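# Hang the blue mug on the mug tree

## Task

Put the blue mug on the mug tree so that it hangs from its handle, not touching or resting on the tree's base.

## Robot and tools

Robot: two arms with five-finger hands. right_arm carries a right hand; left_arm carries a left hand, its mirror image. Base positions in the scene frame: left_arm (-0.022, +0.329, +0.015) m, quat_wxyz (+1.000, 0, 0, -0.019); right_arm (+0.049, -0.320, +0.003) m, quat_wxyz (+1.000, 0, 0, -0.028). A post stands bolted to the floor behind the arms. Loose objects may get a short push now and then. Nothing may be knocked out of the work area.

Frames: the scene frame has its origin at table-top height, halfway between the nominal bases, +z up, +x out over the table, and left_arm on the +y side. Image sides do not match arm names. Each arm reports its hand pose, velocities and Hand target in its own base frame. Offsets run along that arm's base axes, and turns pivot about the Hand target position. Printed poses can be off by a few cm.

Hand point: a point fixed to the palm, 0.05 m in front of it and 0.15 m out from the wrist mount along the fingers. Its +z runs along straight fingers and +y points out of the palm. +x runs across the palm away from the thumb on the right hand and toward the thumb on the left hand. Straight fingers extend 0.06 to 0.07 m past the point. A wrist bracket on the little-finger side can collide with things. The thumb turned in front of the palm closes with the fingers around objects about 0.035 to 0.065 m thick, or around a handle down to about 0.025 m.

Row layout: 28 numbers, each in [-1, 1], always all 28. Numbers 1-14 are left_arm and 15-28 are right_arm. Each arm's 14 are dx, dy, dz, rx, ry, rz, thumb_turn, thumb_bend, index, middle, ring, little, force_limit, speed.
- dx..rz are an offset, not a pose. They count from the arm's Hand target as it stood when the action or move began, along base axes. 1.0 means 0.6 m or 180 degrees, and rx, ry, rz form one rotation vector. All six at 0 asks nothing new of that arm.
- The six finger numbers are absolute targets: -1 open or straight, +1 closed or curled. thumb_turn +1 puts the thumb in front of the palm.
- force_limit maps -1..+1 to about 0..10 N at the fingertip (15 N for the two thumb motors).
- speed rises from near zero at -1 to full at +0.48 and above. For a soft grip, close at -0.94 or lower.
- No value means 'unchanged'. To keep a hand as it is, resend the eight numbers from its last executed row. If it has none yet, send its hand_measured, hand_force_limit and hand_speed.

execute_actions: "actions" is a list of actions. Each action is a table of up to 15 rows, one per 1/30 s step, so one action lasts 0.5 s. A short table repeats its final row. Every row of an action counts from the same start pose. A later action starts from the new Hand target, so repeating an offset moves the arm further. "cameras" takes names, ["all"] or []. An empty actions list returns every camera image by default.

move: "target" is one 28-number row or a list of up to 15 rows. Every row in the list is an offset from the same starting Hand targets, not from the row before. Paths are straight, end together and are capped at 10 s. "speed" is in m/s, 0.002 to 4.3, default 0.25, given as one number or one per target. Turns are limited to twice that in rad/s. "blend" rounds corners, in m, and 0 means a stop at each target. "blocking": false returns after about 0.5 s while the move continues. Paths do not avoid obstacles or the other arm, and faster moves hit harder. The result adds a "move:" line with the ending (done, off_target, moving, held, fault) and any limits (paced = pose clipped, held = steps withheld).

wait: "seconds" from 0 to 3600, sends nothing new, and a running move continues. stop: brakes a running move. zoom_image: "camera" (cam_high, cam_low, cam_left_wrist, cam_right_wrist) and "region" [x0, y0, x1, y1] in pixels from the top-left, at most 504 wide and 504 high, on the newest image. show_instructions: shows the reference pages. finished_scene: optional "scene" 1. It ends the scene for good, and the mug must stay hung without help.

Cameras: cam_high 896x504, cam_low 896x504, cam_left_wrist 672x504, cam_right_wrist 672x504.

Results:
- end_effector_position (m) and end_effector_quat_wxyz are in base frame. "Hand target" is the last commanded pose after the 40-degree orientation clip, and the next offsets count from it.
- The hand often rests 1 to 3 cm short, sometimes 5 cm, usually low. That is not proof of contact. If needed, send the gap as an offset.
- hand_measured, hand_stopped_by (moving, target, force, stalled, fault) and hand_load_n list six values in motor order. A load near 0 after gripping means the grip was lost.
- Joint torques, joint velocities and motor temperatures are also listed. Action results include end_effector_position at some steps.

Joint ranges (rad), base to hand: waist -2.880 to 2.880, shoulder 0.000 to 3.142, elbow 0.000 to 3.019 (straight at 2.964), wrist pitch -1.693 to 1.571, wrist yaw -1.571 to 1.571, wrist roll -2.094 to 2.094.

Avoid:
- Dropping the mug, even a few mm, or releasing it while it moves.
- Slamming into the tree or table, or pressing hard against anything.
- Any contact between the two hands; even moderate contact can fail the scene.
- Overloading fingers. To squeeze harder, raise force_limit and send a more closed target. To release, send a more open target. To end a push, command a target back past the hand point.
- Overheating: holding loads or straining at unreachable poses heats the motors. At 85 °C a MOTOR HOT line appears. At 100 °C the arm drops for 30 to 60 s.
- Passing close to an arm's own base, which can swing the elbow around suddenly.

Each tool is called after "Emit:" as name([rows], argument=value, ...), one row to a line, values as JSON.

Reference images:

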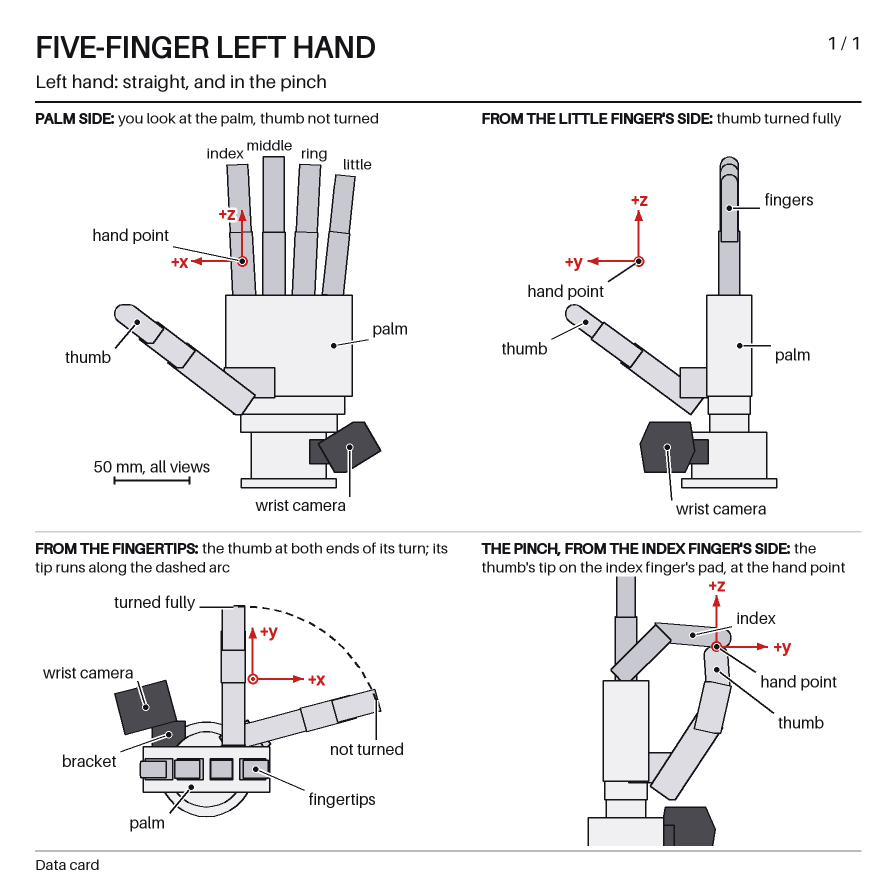

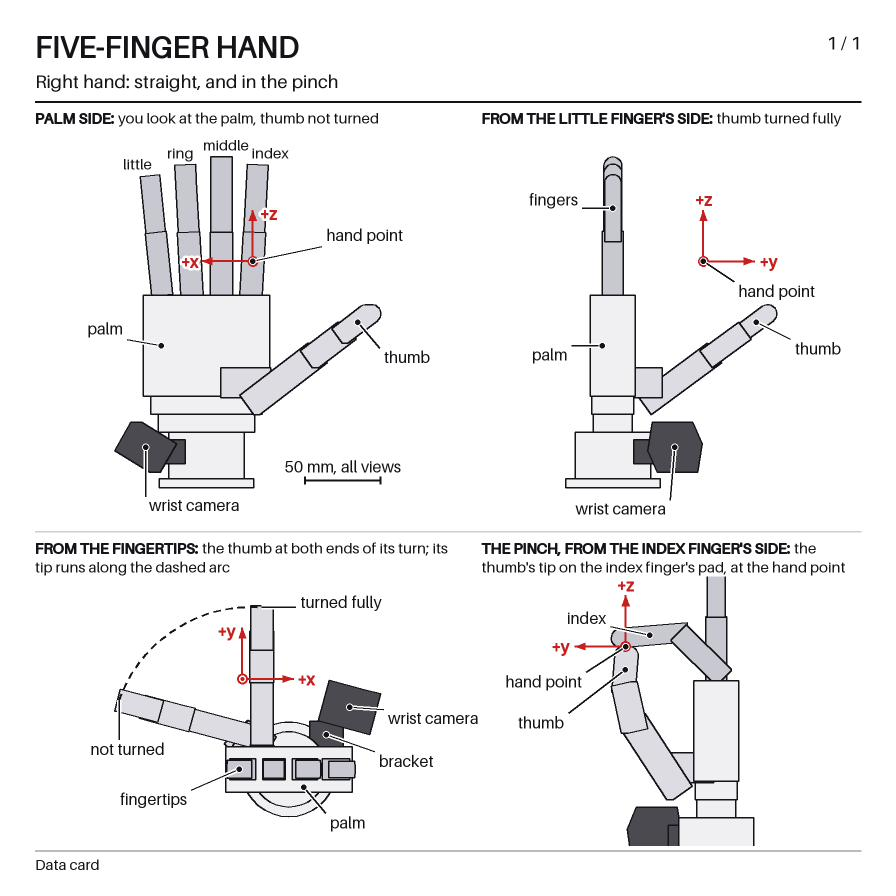

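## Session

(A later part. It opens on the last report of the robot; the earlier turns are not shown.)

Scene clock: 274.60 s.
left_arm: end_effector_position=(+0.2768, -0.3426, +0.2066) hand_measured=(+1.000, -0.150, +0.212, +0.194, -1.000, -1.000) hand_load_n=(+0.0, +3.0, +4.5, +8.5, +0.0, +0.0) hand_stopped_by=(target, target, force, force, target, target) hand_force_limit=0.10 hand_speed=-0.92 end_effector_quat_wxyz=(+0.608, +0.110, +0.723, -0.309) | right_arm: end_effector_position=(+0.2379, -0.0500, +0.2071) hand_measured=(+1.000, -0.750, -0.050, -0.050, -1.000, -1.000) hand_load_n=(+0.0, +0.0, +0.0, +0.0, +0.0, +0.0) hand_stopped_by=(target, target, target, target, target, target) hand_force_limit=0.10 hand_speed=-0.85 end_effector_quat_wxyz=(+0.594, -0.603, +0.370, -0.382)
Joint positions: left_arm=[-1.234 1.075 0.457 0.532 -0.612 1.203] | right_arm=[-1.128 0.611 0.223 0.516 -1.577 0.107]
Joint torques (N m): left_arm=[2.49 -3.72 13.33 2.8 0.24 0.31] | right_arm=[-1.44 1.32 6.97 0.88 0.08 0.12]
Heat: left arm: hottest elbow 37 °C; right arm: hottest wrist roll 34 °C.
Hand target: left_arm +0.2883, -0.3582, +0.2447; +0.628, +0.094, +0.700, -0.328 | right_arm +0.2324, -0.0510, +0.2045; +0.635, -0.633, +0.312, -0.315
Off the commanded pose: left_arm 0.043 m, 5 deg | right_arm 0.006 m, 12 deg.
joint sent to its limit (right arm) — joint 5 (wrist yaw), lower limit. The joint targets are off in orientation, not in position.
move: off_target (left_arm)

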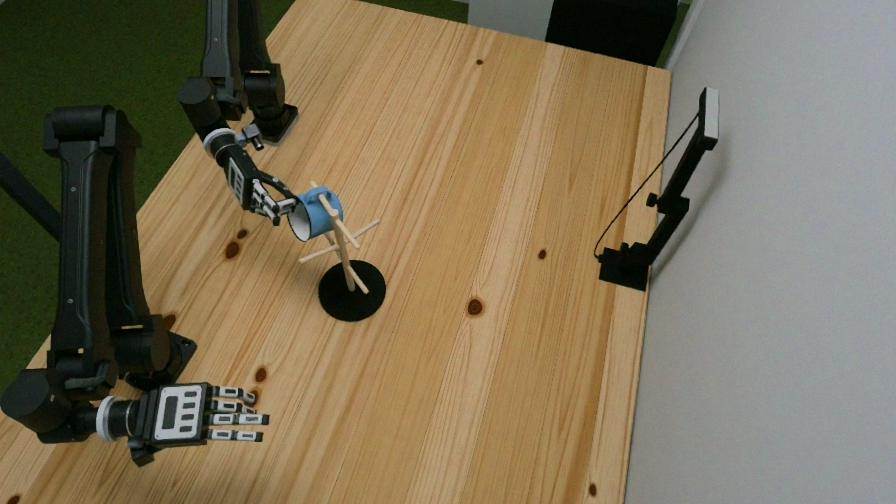

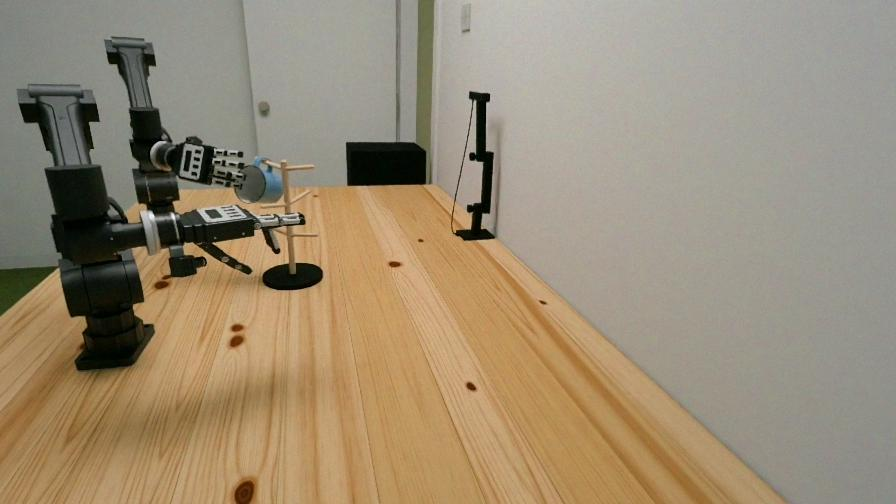

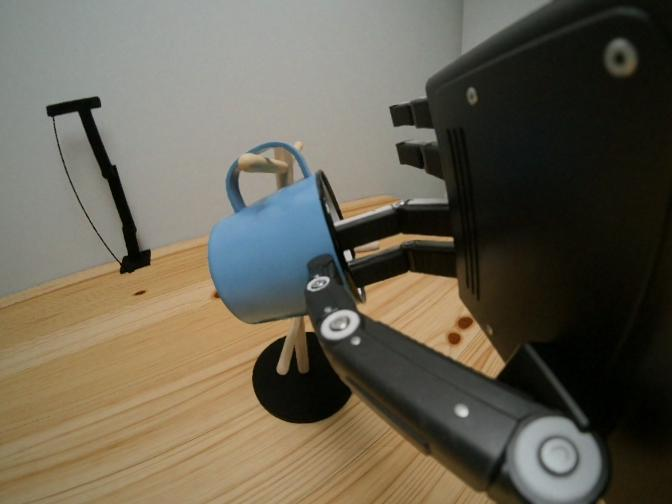

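Emit:
move(target=[0.002,0.003,-0.008,0,0,0,1,-0.15,0.5,0.5,-1,-1,0.1,-0.92,0,0,0,0,0,0,1,-0.75,-0.05,-0.05,-1,-1,0.1,-0.85], speed=0.02, cameras=["cam_high","cam_low","cam_left_wrist"])

Emit:
zoom_image(camera="cam_left_wrist", region=[200, 100, 400, 300])

Emit:
zoom_image(camera="cam_low", region=[205, 130, 325, 230])

Emit:
zoom_image(camera="cam_high", region=[270, 150, 370, 250])

Scene clock: 280.90 s.
left_arm: end_effector_position=(+0.2792, -0.3437, +0.2070) hand_measured=(+1.000, -0.150, +0.212, +0.194, -1.000, -1.000) hand_load_n=(+0.0, +3.0, +4.5, +8.0, +0.0, -0.5) hand_stopped_by=(target, target, force, force, target, target) hand_force_limit=0.10 hand_speed=-0.92 end_effector_quat_wxyz=(+0.610, +0.107, +0.721, -0.312) | right_arm: end_effector_position=(+0.2379, -0.0500, +0.2071) hand_measured=(+1.000, -0.750, -0.050, -0.050, -1.000, -1.000) hand_load_n=(+0.0, +0.5, +0.0, +0.0, +0.0, +0.0) hand_stopped_by=(target, target, target, target, target, target) hand_force_limit=0.10 hand_speed=-0.85 end_effector_quat_wxyz=(+0.594, -0.603, +0.370, -0.382)
Joint positions: left_arm=[-1.227 1.083 0.457 0.55 -0.605 1.203] | right_arm=[-1.128 0.611 0.223 0.516 -1.577 0.107]
Joint torques (N m): left_arm=[2.26 -3.66 12.4 2.67 0.26 0.28] | right_arm=[-1.44 1.32 6.95 0.88 0.08 0.11]
Heat: left arm: hottest elbow 38 °C; right arm: hottest wrist roll 34 °C.
Hand target: left_arm +0.2895, -0.3564, +0.2398; +0.628, +0.094, +0.700, -0.328 | right_arm +0.2324, -0.0510, +0.2045; +0.635, -0.633, +0.312, -0.315
Off the commanded pose: left_arm 0.037 m, 4 deg | right_arm 0.006 m, 12 deg.
joint sent to its limit (right arm) — joint 5 (wrist yaw), lower limit. The joint targets are off in orientation, not in position.
move: off_target (left_arm)

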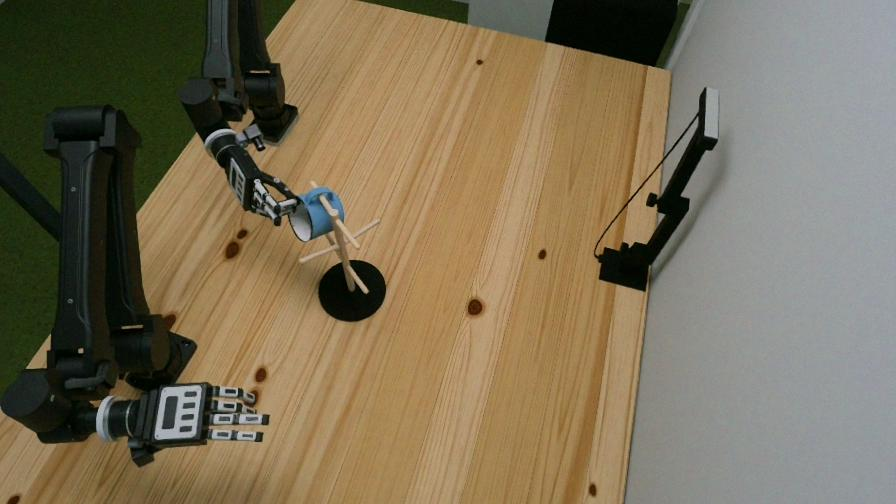

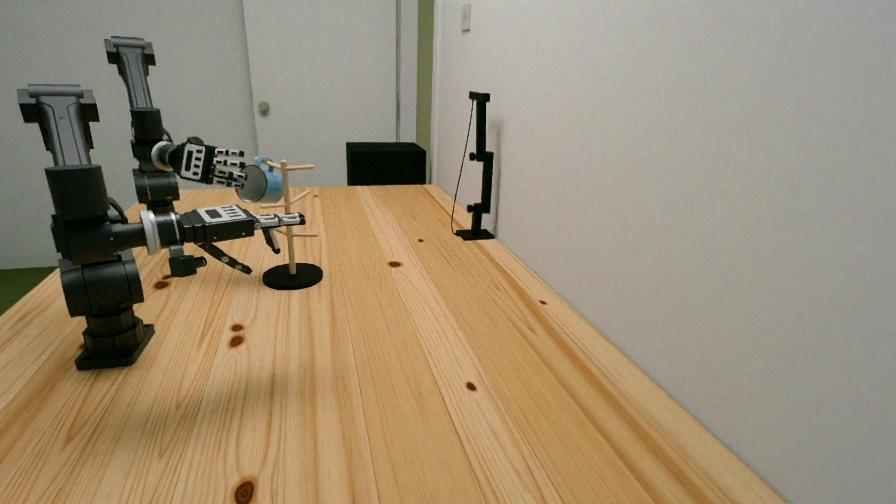

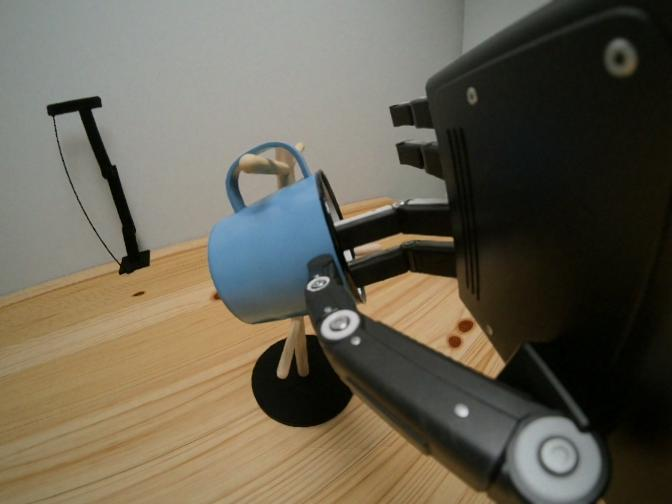

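Scaled by 2.520 from the camera's image (finer frame: 960x720).

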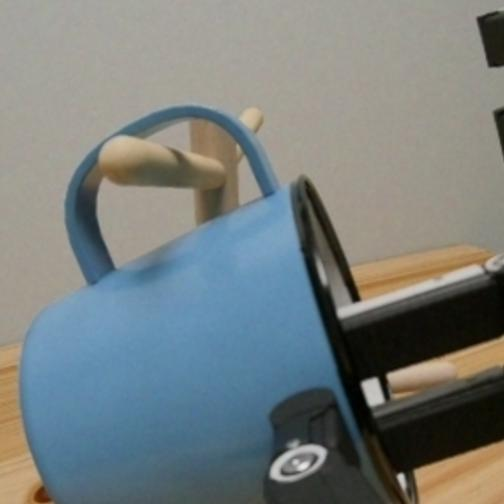

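Scaled by 4.200 from the camera's image (finer frame: 1280x720).

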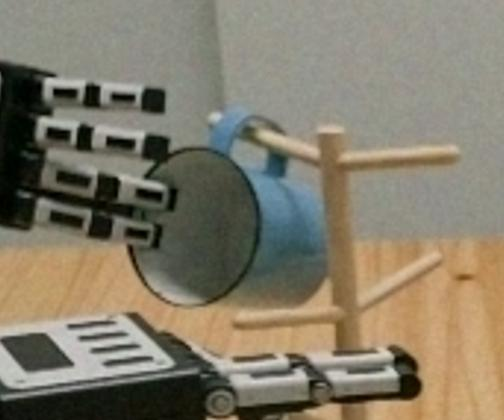

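Scaled by 5.040 from the camera's image (finer frame: 1280x720).

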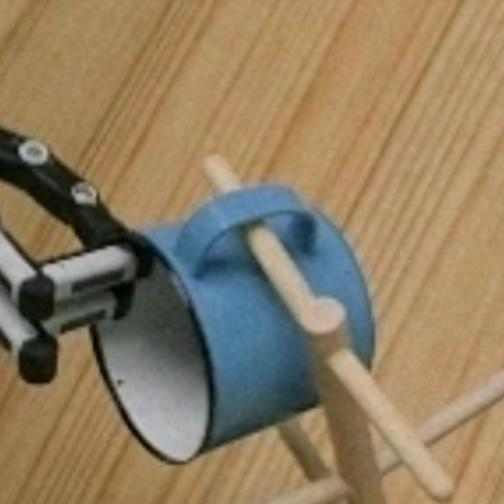

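Emit:
move(target=[0.0,0.002,-0.008,0,0,0,1,-0.15,0.5,0.5,-1,-1,0.1,-0.92,0,0,0,0,0,0,1,-0.75,-0.05,-0.05,-1,-1,0.1,-0.85], speed=0.02, cameras=["cam_high","cam_low","cam_left_wrist"])

Emit:
zoom_image(camera="cam_left_wrist", region=[200, 100, 400, 300])

Emit:
zoom_image(camera="cam_high", region=[270, 150, 370, 250])

Scene clock: 282.50 s.
left_arm: end_effector_position=(+0.2803, -0.3454, +0.2069) hand_measured=(+1.000, -0.150, +0.212, +0.194, -1.000, -1.000) hand_load_n=(+0.0, +3.0, +4.5, +8.0, +0.0, +0.0) hand_stopped_by=(target, target, force, force, target, target) hand_force_limit=0.10 hand_speed=-0.92 end_effector_quat_wxyz=(+0.611, +0.105, +0.719, -0.315) | right_arm: end_effector_position=(+0.2379, -0.0500, +0.2071) hand_measured=(+1.000, -0.750, -0.050, -0.050, -1.000, -1.000) hand_load_n=(+0.0, +0.0, +0.0, +0.0, +0.0, +0.0) hand_stopped_by=(target, target, target, target, target, target) hand_force_limit=0.10 hand_speed=-0.85 end_effector_quat_wxyz=(+0.594, -0.603, +0.370, -0.382)
Joint positions: left_arm=[-1.225 1.092 0.457 0.569 -0.603 1.203] | right_arm=[-1.128 0.611 0.223 0.516 -1.577 0.107]
Joint torques (N m): left_arm=[2.49 -4.07 11.47 2.54 0.2 0.29] | right_arm=[-1.44 1.38 6.98 0.88 0.08 0.11]
Heat: left arm: hottest elbow 38 °C; right arm: hottest wrist roll 34 °C.
Hand target: left_arm +0.2895, -0.3552, +0.2350; +0.628, +0.094, +0.700, -0.328 | right_arm +0.2324, -0.0510, +0.2045; +0.635, -0.633, +0.312, -0.315
Off the commanded pose: left_arm 0.031 m, 4 deg | right_arm 0.006 m, 12 deg.
joint sent to its limit (right arm) — joint 5 (wrist yaw), lower limit. The joint targets are off in orientation, not in position.
move: off_target (left_arm)

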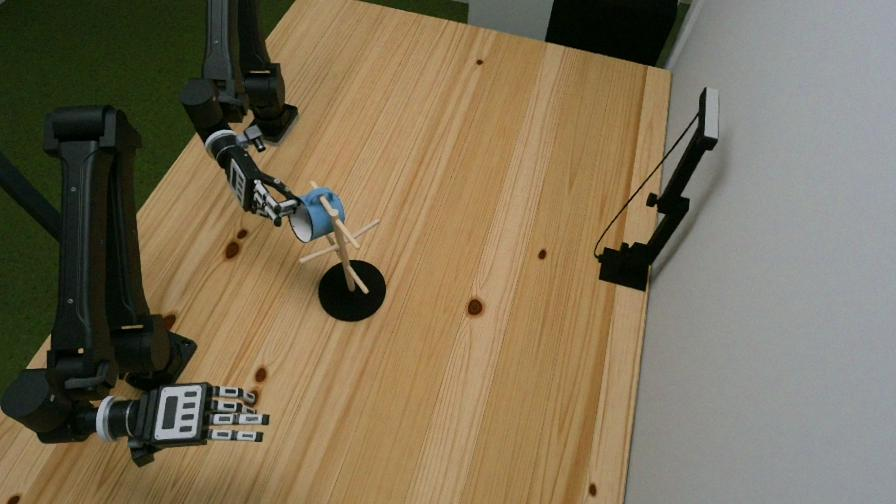

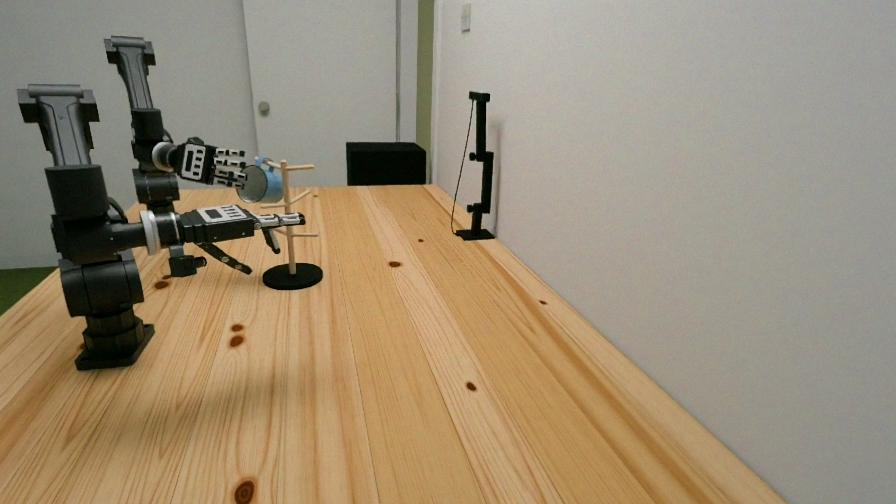

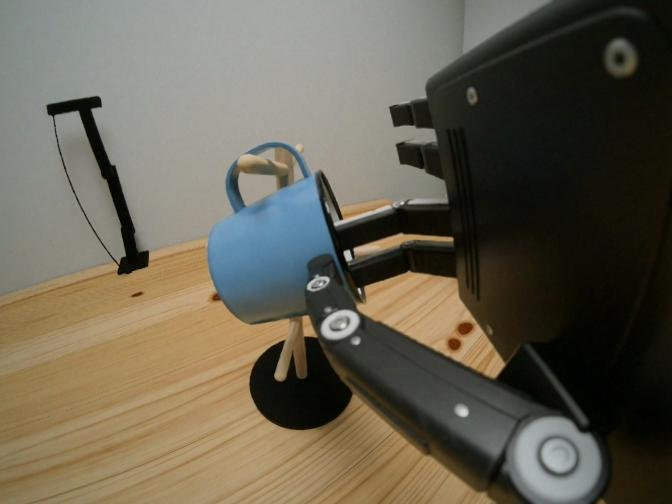

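Scaled by 2.520 from the camera's image (finer frame: 960x720).

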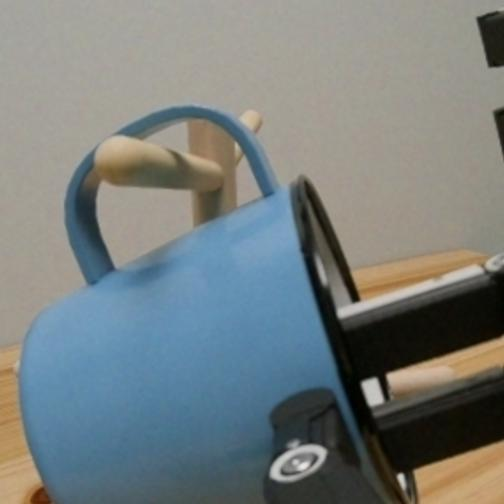

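Scaled by 5.040 from the camera's image (finer frame: 1280x720).

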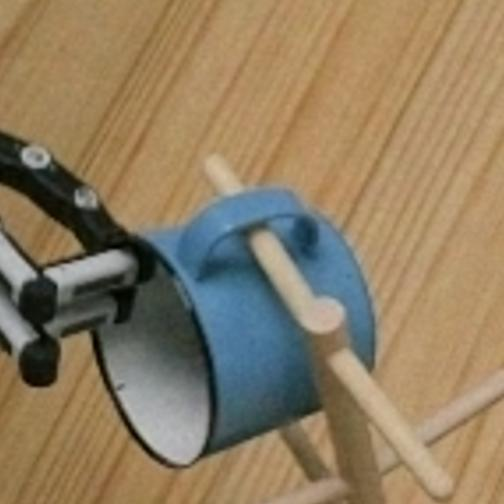

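Emit:
move(target=[0.0,0.002,-0.008,0,0,0,1,-0.15,0.5,0.5,-1,-1,0.1,-0.92,0,0,0,0,0,0,1,-0.75,-0.05,-0.05,-1,-1,0.1,-0.85], speed=0.02, cameras=["cam_high","cam_low","cam_left_wrist"])

Emit:
zoom_image(camera="cam_left_wrist", region=[200, 100, 400, 300])

Emit:
zoom_image(camera="cam_low", region=[205, 130, 325, 230])

Scene clock: 284.57 s.
left_arm: end_effector_position=(+0.2815, -0.3469, +0.2070) hand_measured=(+1.000, -0.150, +0.212, +0.194, -1.000, -1.000) hand_load_n=(+0.0, +2.5, +4.5, +8.5, +0.5, +0.0) hand_stopped_by=(target, target, force, force, target, target) hand_force_limit=0.10 hand_speed=-0.92 end_effector_quat_wxyz=(+0.613, +0.103, +0.716, -0.318) | right_arm: end_effector_position=(+0.2379, -0.0500, +0.2071) hand_measured=(+1.000, -0.750, -0.050, -0.050, -1.000, -1.000) hand_load_n=(+0.0, +0.0, -0.5, +0.0, +0.0, +0.0) hand_stopped_by=(target, target, target, target, target, target) hand_force_limit=0.10 hand_speed=-0.85 end_effector_quat_wxyz=(+0.594, -0.603, +0.370, -0.382)
Joint positions: left_arm=[-1.223 1.101 0.457 0.587 -0.601 1.203] | right_arm=[-1.128 0.611 0.223 0.516 -1.577 0.107]
Joint torques (N m): left_arm=[2.14 -4.31 10.7 2.81 0.21 0.27] | right_arm=[-1.49 1.44 6.94 0.88 0.09 0.11]
Heat: left arm: hottest elbow 38 °C; right arm: hottest wrist roll 34 °C.
Hand target: left_arm +0.2895, -0.3540, +0.2302; +0.628, +0.094, +0.700, -0.328 | right_arm +0.2324, -0.0510, +0.2045; +0.635, -0.633, +0.312, -0.315
Off the commanded pose: left_arm 0.026 m, 3 deg | right_arm 0.006 m, 12 deg.
joint sent to its limit (right arm) — joint 5 (wrist yaw), lower limit. The joint targets are off in orientation, not in position.
move: off_target (left_arm)

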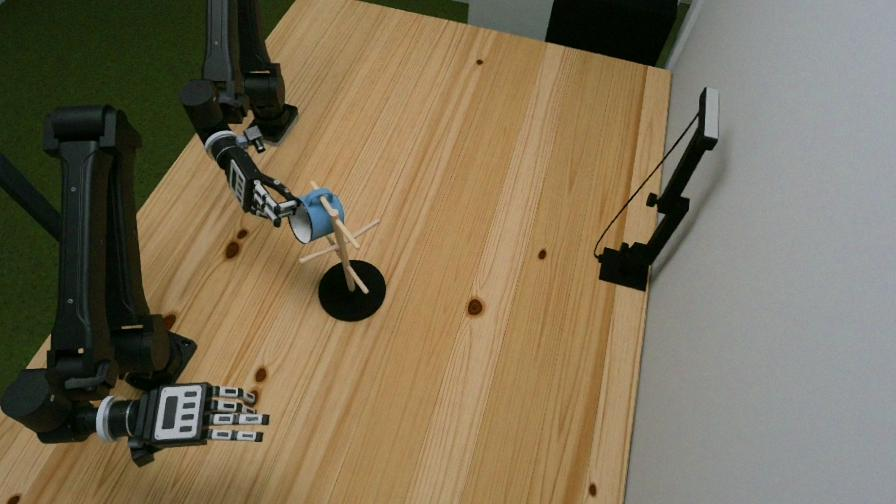

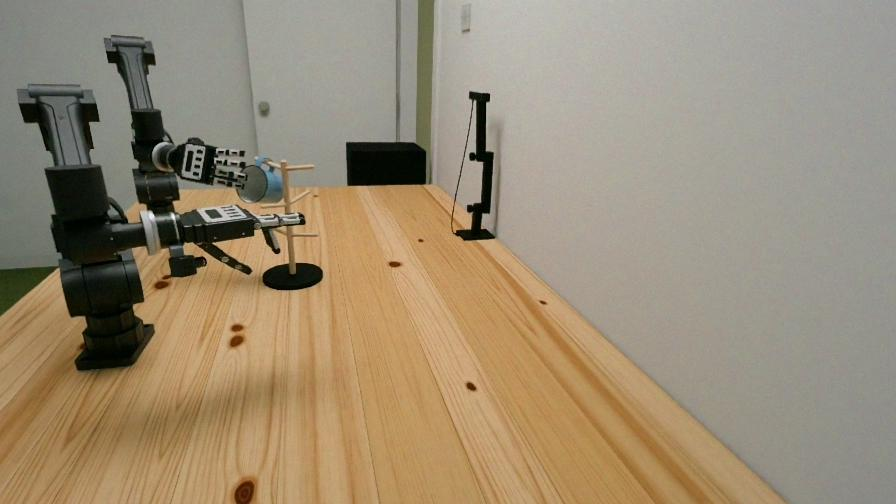

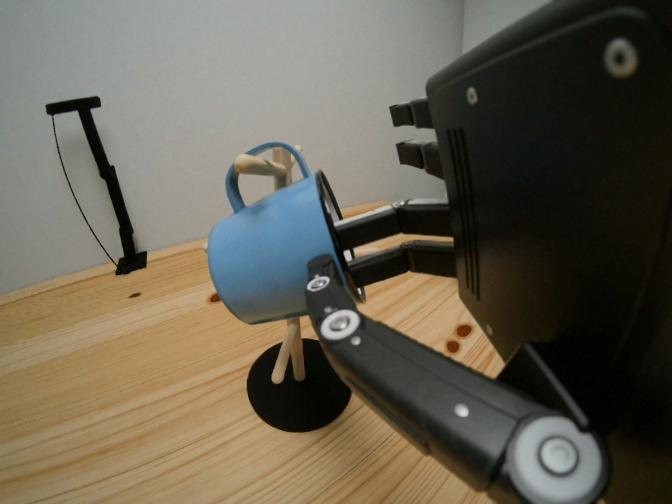

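Scaled by 2.520 from the camera's image (finer frame: 960x720).

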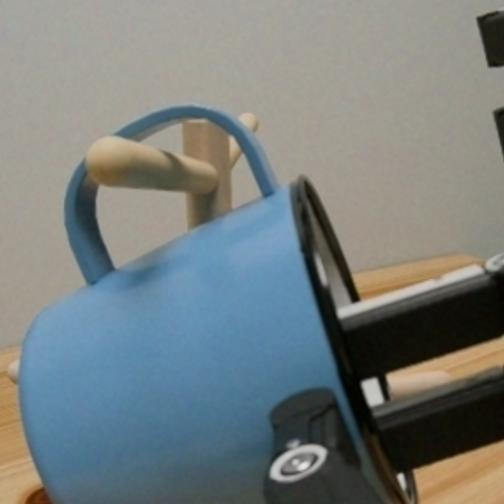

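Scaled by 4.200 from the camera's image (finer frame: 1280x720).

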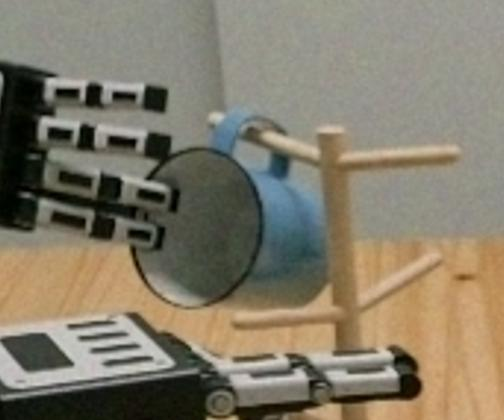

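Emit:
move(target=[-0.012,0.010,-0.008,0,0,0,1,-0.15,0.5,0.5,-1,-1,0.1,-0.92,0,0,0,0,0,0,1,-0.75,-0.05,-0.05,-1,-1,0.1,-0.85], speed=0.02, cameras=["cam_high","cam_low","cam_left_wrist"])

Emit:
zoom_image(camera="cam_left_wrist", region=[200, 100, 400, 300])

Emit:
zoom_image(camera="cam_high", region=[270, 150, 370, 250])

Scene clock: 287.20 s.
left_arm: end_effector_position=(+0.2823, -0.3461, +0.2094) hand_measured=(+1.000, -0.150, +0.212, +0.194, -1.000, -1.000) hand_load_n=(+0.0, +3.0, +4.0, +8.5, -0.5, +0.0) hand_stopped_by=(target, target, force, force, target, target) hand_force_limit=0.10 hand_speed=-0.92 end_effector_quat_wxyz=(+0.616, +0.098, +0.714, -0.319) | right_arm: end_effector_position=(+0.2379, -0.0500, +0.2071) hand_measured=(+1.000, -0.750, -0.050, -0.050, -1.000, -1.000) hand_load_n=(+0.0, +0.0, +0.0, +0.0, -0.5, +0.0) hand_stopped_by=(target, target, target, target, target, target) hand_force_limit=0.10 hand_speed=-0.85 end_effector_quat_wxyz=(+0.594, -0.603, +0.370, -0.382)
Joint positions: left_arm=[-1.223 1.101 0.457 0.598 -0.609 1.203] | right_arm=[-1.128 0.611 0.223 0.516 -1.577 0.107]
Joint torques (N m): left_arm=[1.08 -5.07 8.61 2.84 -0.01 0.32] | right_arm=[-1.44 1.44 6.97 0.87 0.08 0.11]
Heat: left arm: hottest elbow 38 °C; right arm: hottest wrist roll 34 °C.
Hand target: left_arm +0.2823, -0.3480, +0.2255; +0.628, +0.094, +0.700, -0.328 | right_arm +0.2324, -0.0510, +0.2045; +0.635, -0.633, +0.312, -0.315
Off the commanded pose: left_arm 0.016 m, 2 deg | right_arm 0.006 m, 12 deg.
joint sent to its limit (right arm) — joint 5 (wrist yaw), lower limit. The joint targets are off in orientation, not in position.
move: off_target (left_arm)

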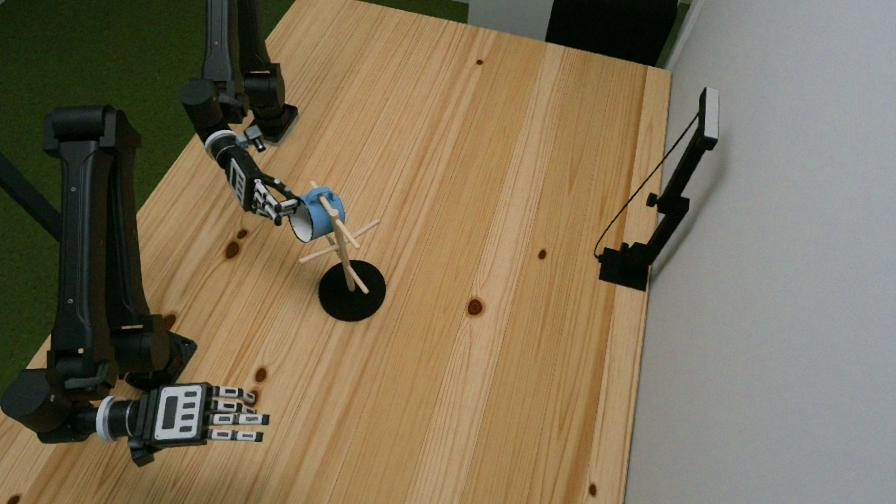

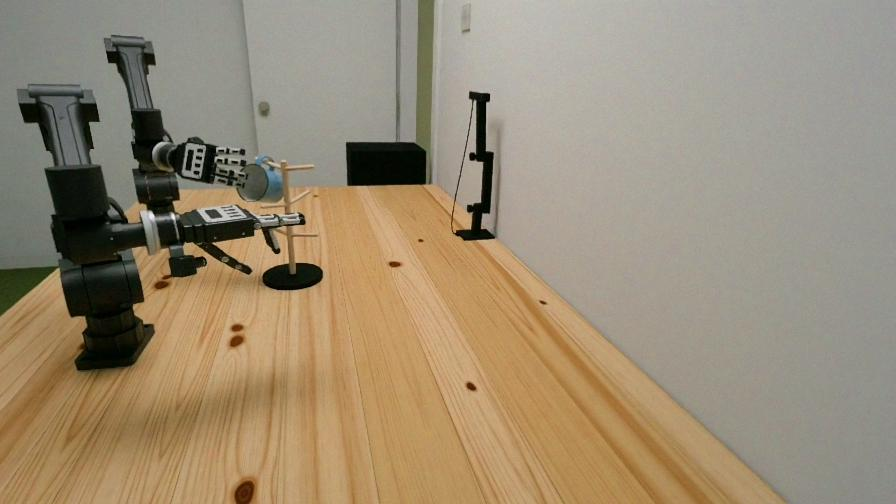

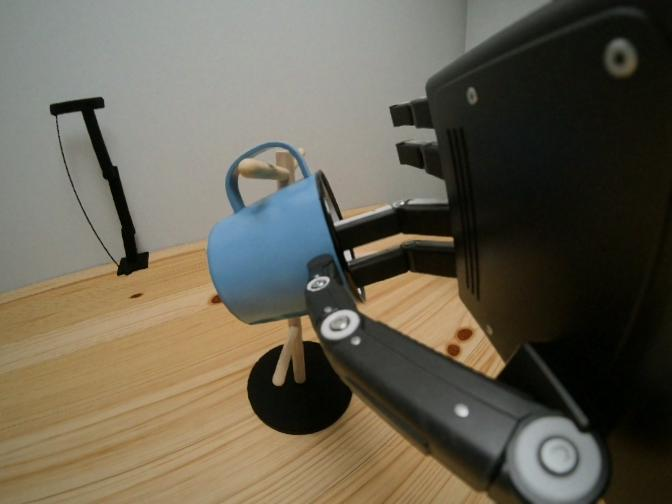

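Scaled by 2.520 from the camera's image (finer frame: 960x720).

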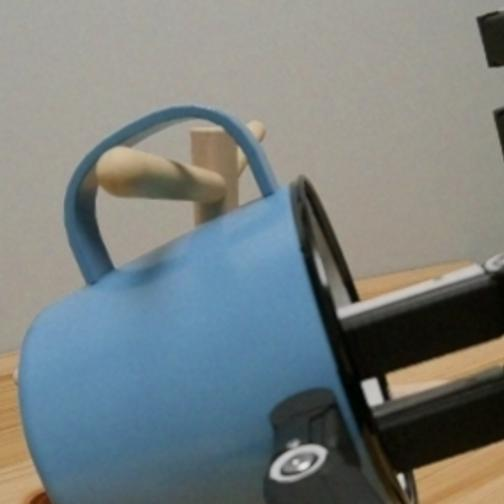

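Scaled by 5.040 from the camera's image (finer frame: 1280x720).

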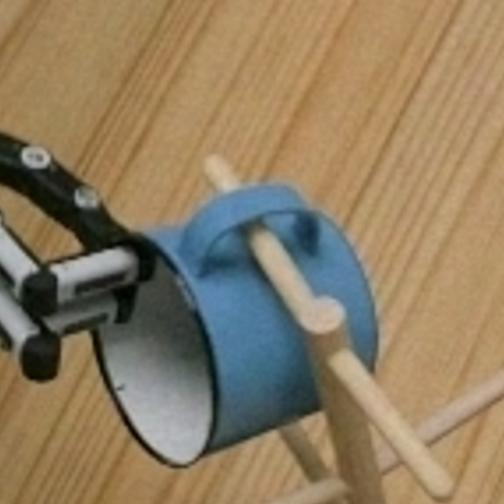

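Emit:
move(target=[-0.002,0.002,-0.007,0,0,0,1,-0.15,0.5,0.5,-1,-1,0.1,-0.92,0,0,0,0,0,0,1,-0.75,-0.05,-0.05,-1,-1,0.1,-0.85], speed=0.02)

Emit:
move(target=[-0.001,0.001,-0.006,0,0,0,1,-0.15,0.5,0.5,-1,-1,0.1,-0.92,0,0,0,0,0,0,1,-0.75,-0.05,-0.05,-1,-1,0.1,-0.85], speed=0.02, cameras=["cam_high","cam_low","cam_left_wrist"])

Emit:
zoom_image(camera="cam_left_wrist", region=[200, 100, 400, 300])

Scene clock: 289.03 s.
left_arm: end_effector_position=(+0.2819, -0.3440, +0.2078) hand_measured=(+1.000, -0.150, +0.212, +0.194, -1.000, -1.000) hand_load_n=(+0.0, +2.5, +4.5, +8.5, +0.0, +0.0) hand_stopped_by=(target, target, force, force, target, target) hand_force_limit=0.10 hand_speed=-0.92 end_effector_quat_wxyz=(+0.617, +0.095, +0.712, -0.320) | right_arm: end_effector_position=(+0.2379, -0.0500, +0.2071) hand_measured=(+1.000, -0.750, -0.050, -0.050, -1.000, -1.000) hand_load_n=(+0.0, +0.0, +0.0, +0.0, +0.0, +0.0) hand_stopped_by=(target, target, target, target, target, target) hand_force_limit=0.10 hand_speed=-0.85 end_effector_quat_wxyz=(+0.594, -0.603, +0.370, -0.382)
Joint positions: left_arm=[-1.223 1.101 0.448 0.613 -0.612 1.203] | right_arm=[-1.128 0.611 0.223 0.516 -1.577 0.107]
Joint torques (N m): left_arm=[0.79 -4.42 8.58 2.65 -0.06 0.25] | right_arm=[-1.38 1.32 6.97 0.88 0.08 0.11]
Heat: left arm: hottest elbow 38 °C; right arm: hottest wrist roll 34 °C.
Hand target: left_arm +0.2811, -0.3469, +0.2214; +0.628, +0.094, +0.700, -0.328 | right_arm +0.2324, -0.0510, +0.2045; +0.635, -0.633, +0.312, -0.315
Off the commanded pose: left_arm 0.014 m, 2 deg | right_arm 0.006 m, 12 deg.
joint sent to its limit (right arm) — joint 5 (wrist yaw), lower limit. The joint targets are off in orientation, not in position.
move: off_target (left_arm)

Scene clock: 289.57 s.
left_arm: end_effector_position=(+0.2816, -0.3425, +0.2070) hand_measured=(+1.000, -0.150, +0.212, +0.194, -1.000, -1.000) hand_load_n=(+0.0, +2.5, +4.0, +8.5, +0.0, +0.0) hand_stopped_by=(target, target, force, force, target, target) hand_force_limit=0.10 hand_speed=-0.92 end_effector_quat_wxyz=(+0.619, +0.094, +0.711, -0.322) | right_arm: end_effector_position=(+0.2379, -0.0500, +0.2071) hand_measured=(+1.000, -0.750, -0.050, -0.050, -1.000, -1.000) hand_load_n=(+0.0, +0.0, +0.0, +0.0, +0.0, +0.0) hand_stopped_by=(target, target, target, target, target, target) hand_force_limit=0.10 hand_speed=-0.85 end_effector_quat_wxyz=(+0.594, -0.603, +0.370, -0.382)
Joint positions: left_arm=[-1.223 1.101 0.441 0.627 -0.613 1.203] | right_arm=[-1.128 0.611 0.223 0.516 -1.577 0.107]
Joint torques (N m): left_arm=[0.67 -4.13 8.5 2.67 -0.07 0.27] | right_arm=[-1.44 1.32 6.95 0.88 0.07 0.12]
Heat: left arm: hottest elbow 38 °C; right arm: hottest wrist roll 34 °C.
Hand target: left_arm +0.2805, -0.3463, +0.2177; +0.628, +0.094, +0.700, -0.328 | right_arm +0.2324, -0.0510, +0.2045; +0.635, -0.633, +0.312, -0.315
Off the commanded pose: left_arm 0.012 m, 2 deg | right_arm 0.006 m, 12 deg.
joint sent to its limit (right arm) — joint 5 (wrist yaw), lower limit. The joint targets are off in orientation, not in position.
move: off_target (left_arm)

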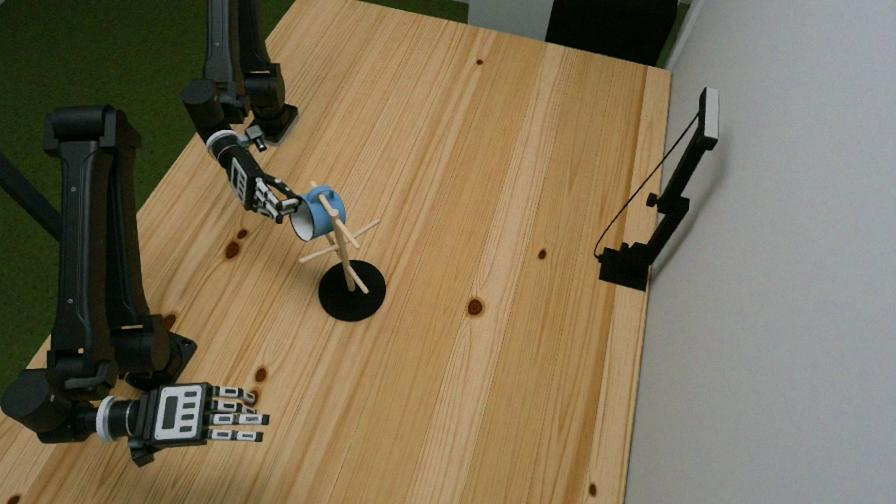

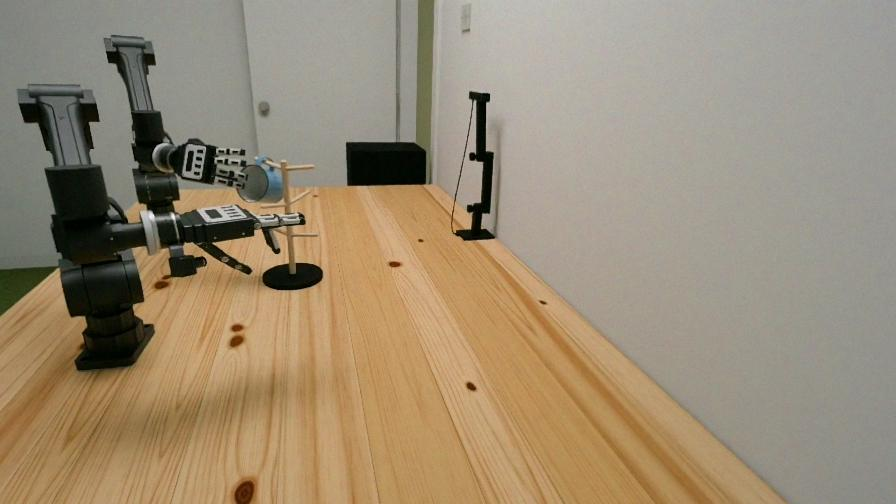

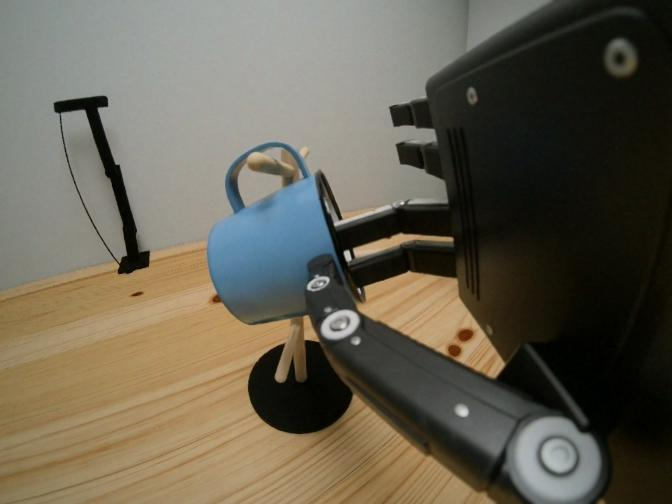

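Scaled by 2.520 from the camera's image (finer frame: 960x720).

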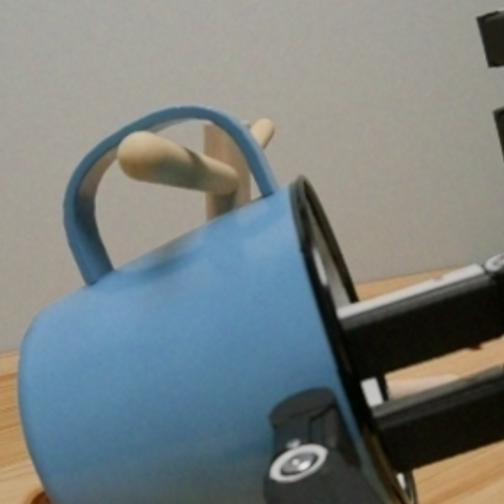

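Emit:
move(target=[-0.001,0.000,-0.006,0,0,0,1,-0.15,0.5,0.5,-1,-1,0.1,-0.92,0,0,0,0,0,0,1,-0.75,-0.05,-0.05,-1,-1,0.1,-0.85], speed=0.02, cameras=["cam_high","cam_low","cam_left_wrist"])

Emit:
zoom_image(camera="cam_left_wrist", region=[200, 100, 400, 300])

Emit:
zoom_image(camera="cam_low", region=[205, 130, 325, 230])

Emit:
zoom_image(camera="cam_high", region=[270, 150, 370, 250])

Scene clock: 291.00 s.
left_arm: end_effector_position=(+0.2813, -0.3421, +0.2034) hand_measured=(+1.000, -0.150, +0.212, +0.194, -1.000, -1.000) hand_load_n=(+0.0, +2.5, +4.5, +8.5, +0.0, +0.0) hand_stopped_by=(target, target, force, force, target, target) hand_force_limit=0.10 hand_speed=-0.92 end_effector_quat_wxyz=(+0.619, +0.093, +0.711, -0.321) | right_arm: end_effector_position=(+0.2379, -0.0500, +0.2071) hand_measured=(+1.000, -0.750, -0.050, -0.050, -1.000, -1.000) hand_load_n=(+0.0, +0.0, +0.0, +0.0, +0.0, +0.0) hand_stopped_by=(target, target, target, target, target, target) hand_force_limit=0.10 hand_speed=-0.85 end_effector_quat_wxyz=(+0.594, -0.603, +0.370, -0.382)
Joint positions: left_arm=[-1.224 1.11 0.434 0.641 -0.615 1.203] | right_arm=[-1.128 0.611 0.223 0.516 -1.577 0.107]
Joint torques (N m): left_arm=[0.15 -3.6 8.43 2.74 -0.05 0.29] | right_arm=[-1.44 1.44 6.98 0.85 0.08 0.12]
Heat: left arm: hottest elbow 38 °C; right arm: hottest wrist roll 34 °C.
Hand target: left_arm +0.2799, -0.3463, +0.2141; +0.628, +0.094, +0.700, -0.328 | right_arm +0.2324, -0.0510, +0.2045; +0.635, -0.633, +0.312, -0.315
Off the commanded pose: left_arm 0.012 m, 2 deg | right_arm 0.006 m, 12 deg.
joint sent to its limit (right arm) — joint 5 (wrist yaw), lower limit. The joint targets are off in orientation, not in position.
move: off_target (left_arm)

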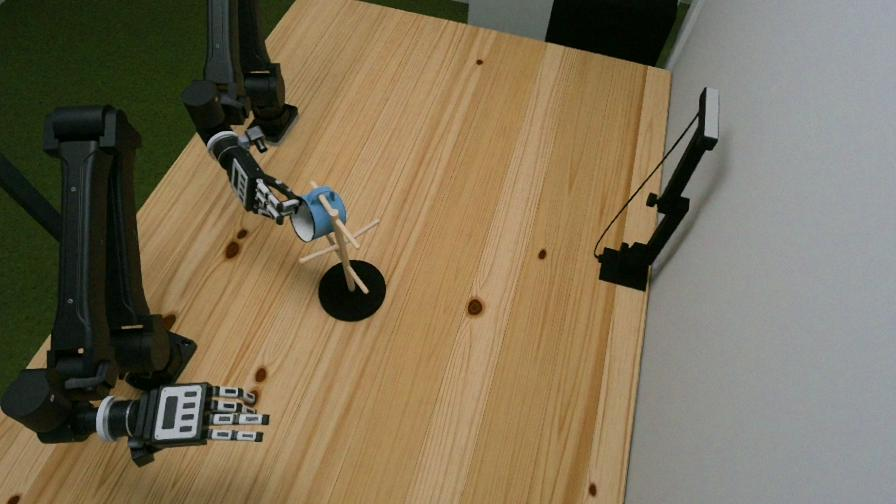

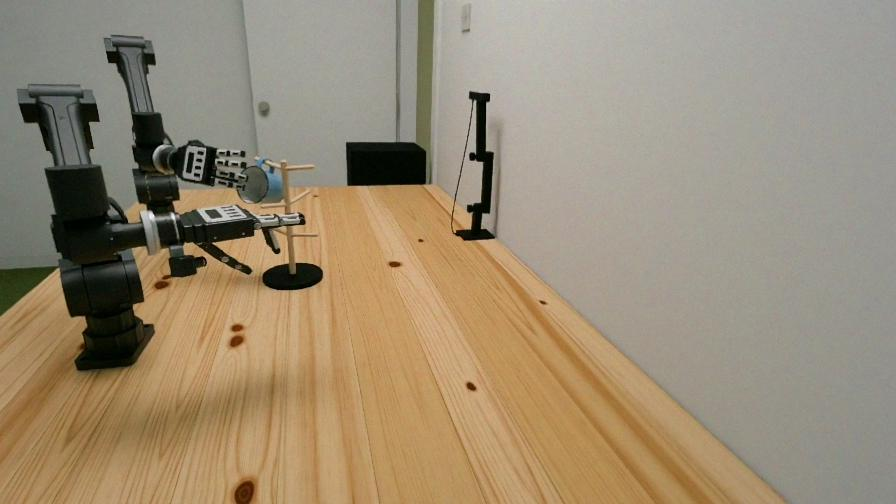

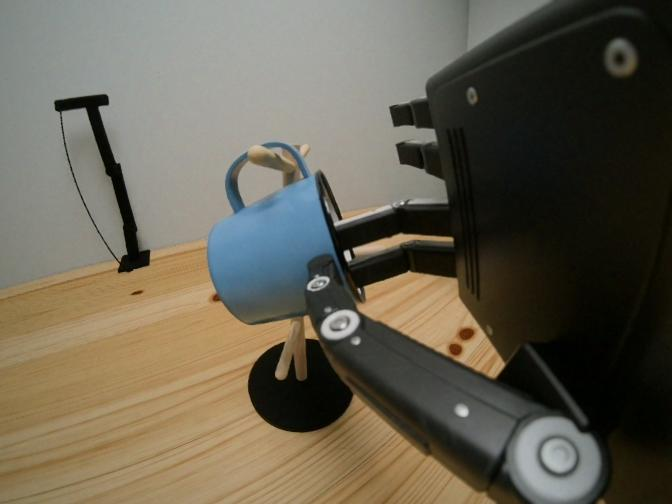

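Scaled by 2.520 from the camera's image (finer frame: 960x720).

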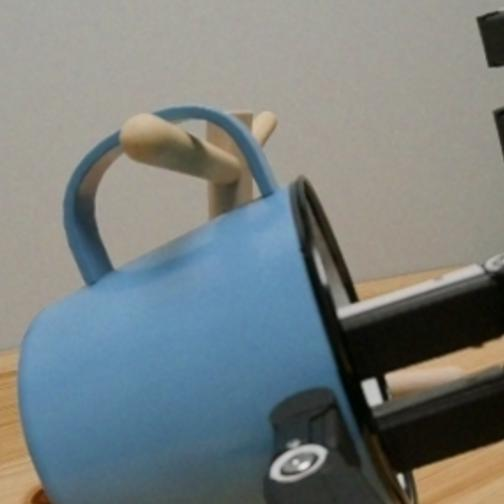

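Scaled by 4.200 from the camera's image (finer frame: 1280x720).

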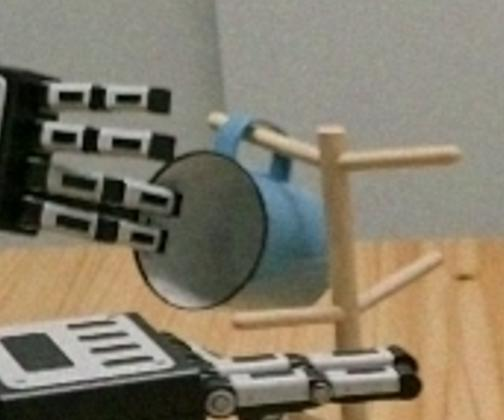

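Scaled by 5.040 from the camera's image (finer frame: 1280x720).

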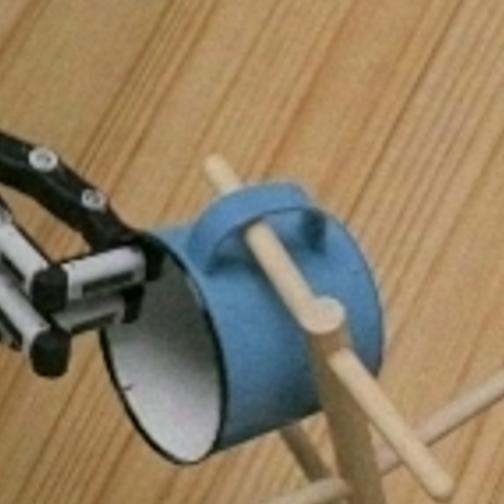

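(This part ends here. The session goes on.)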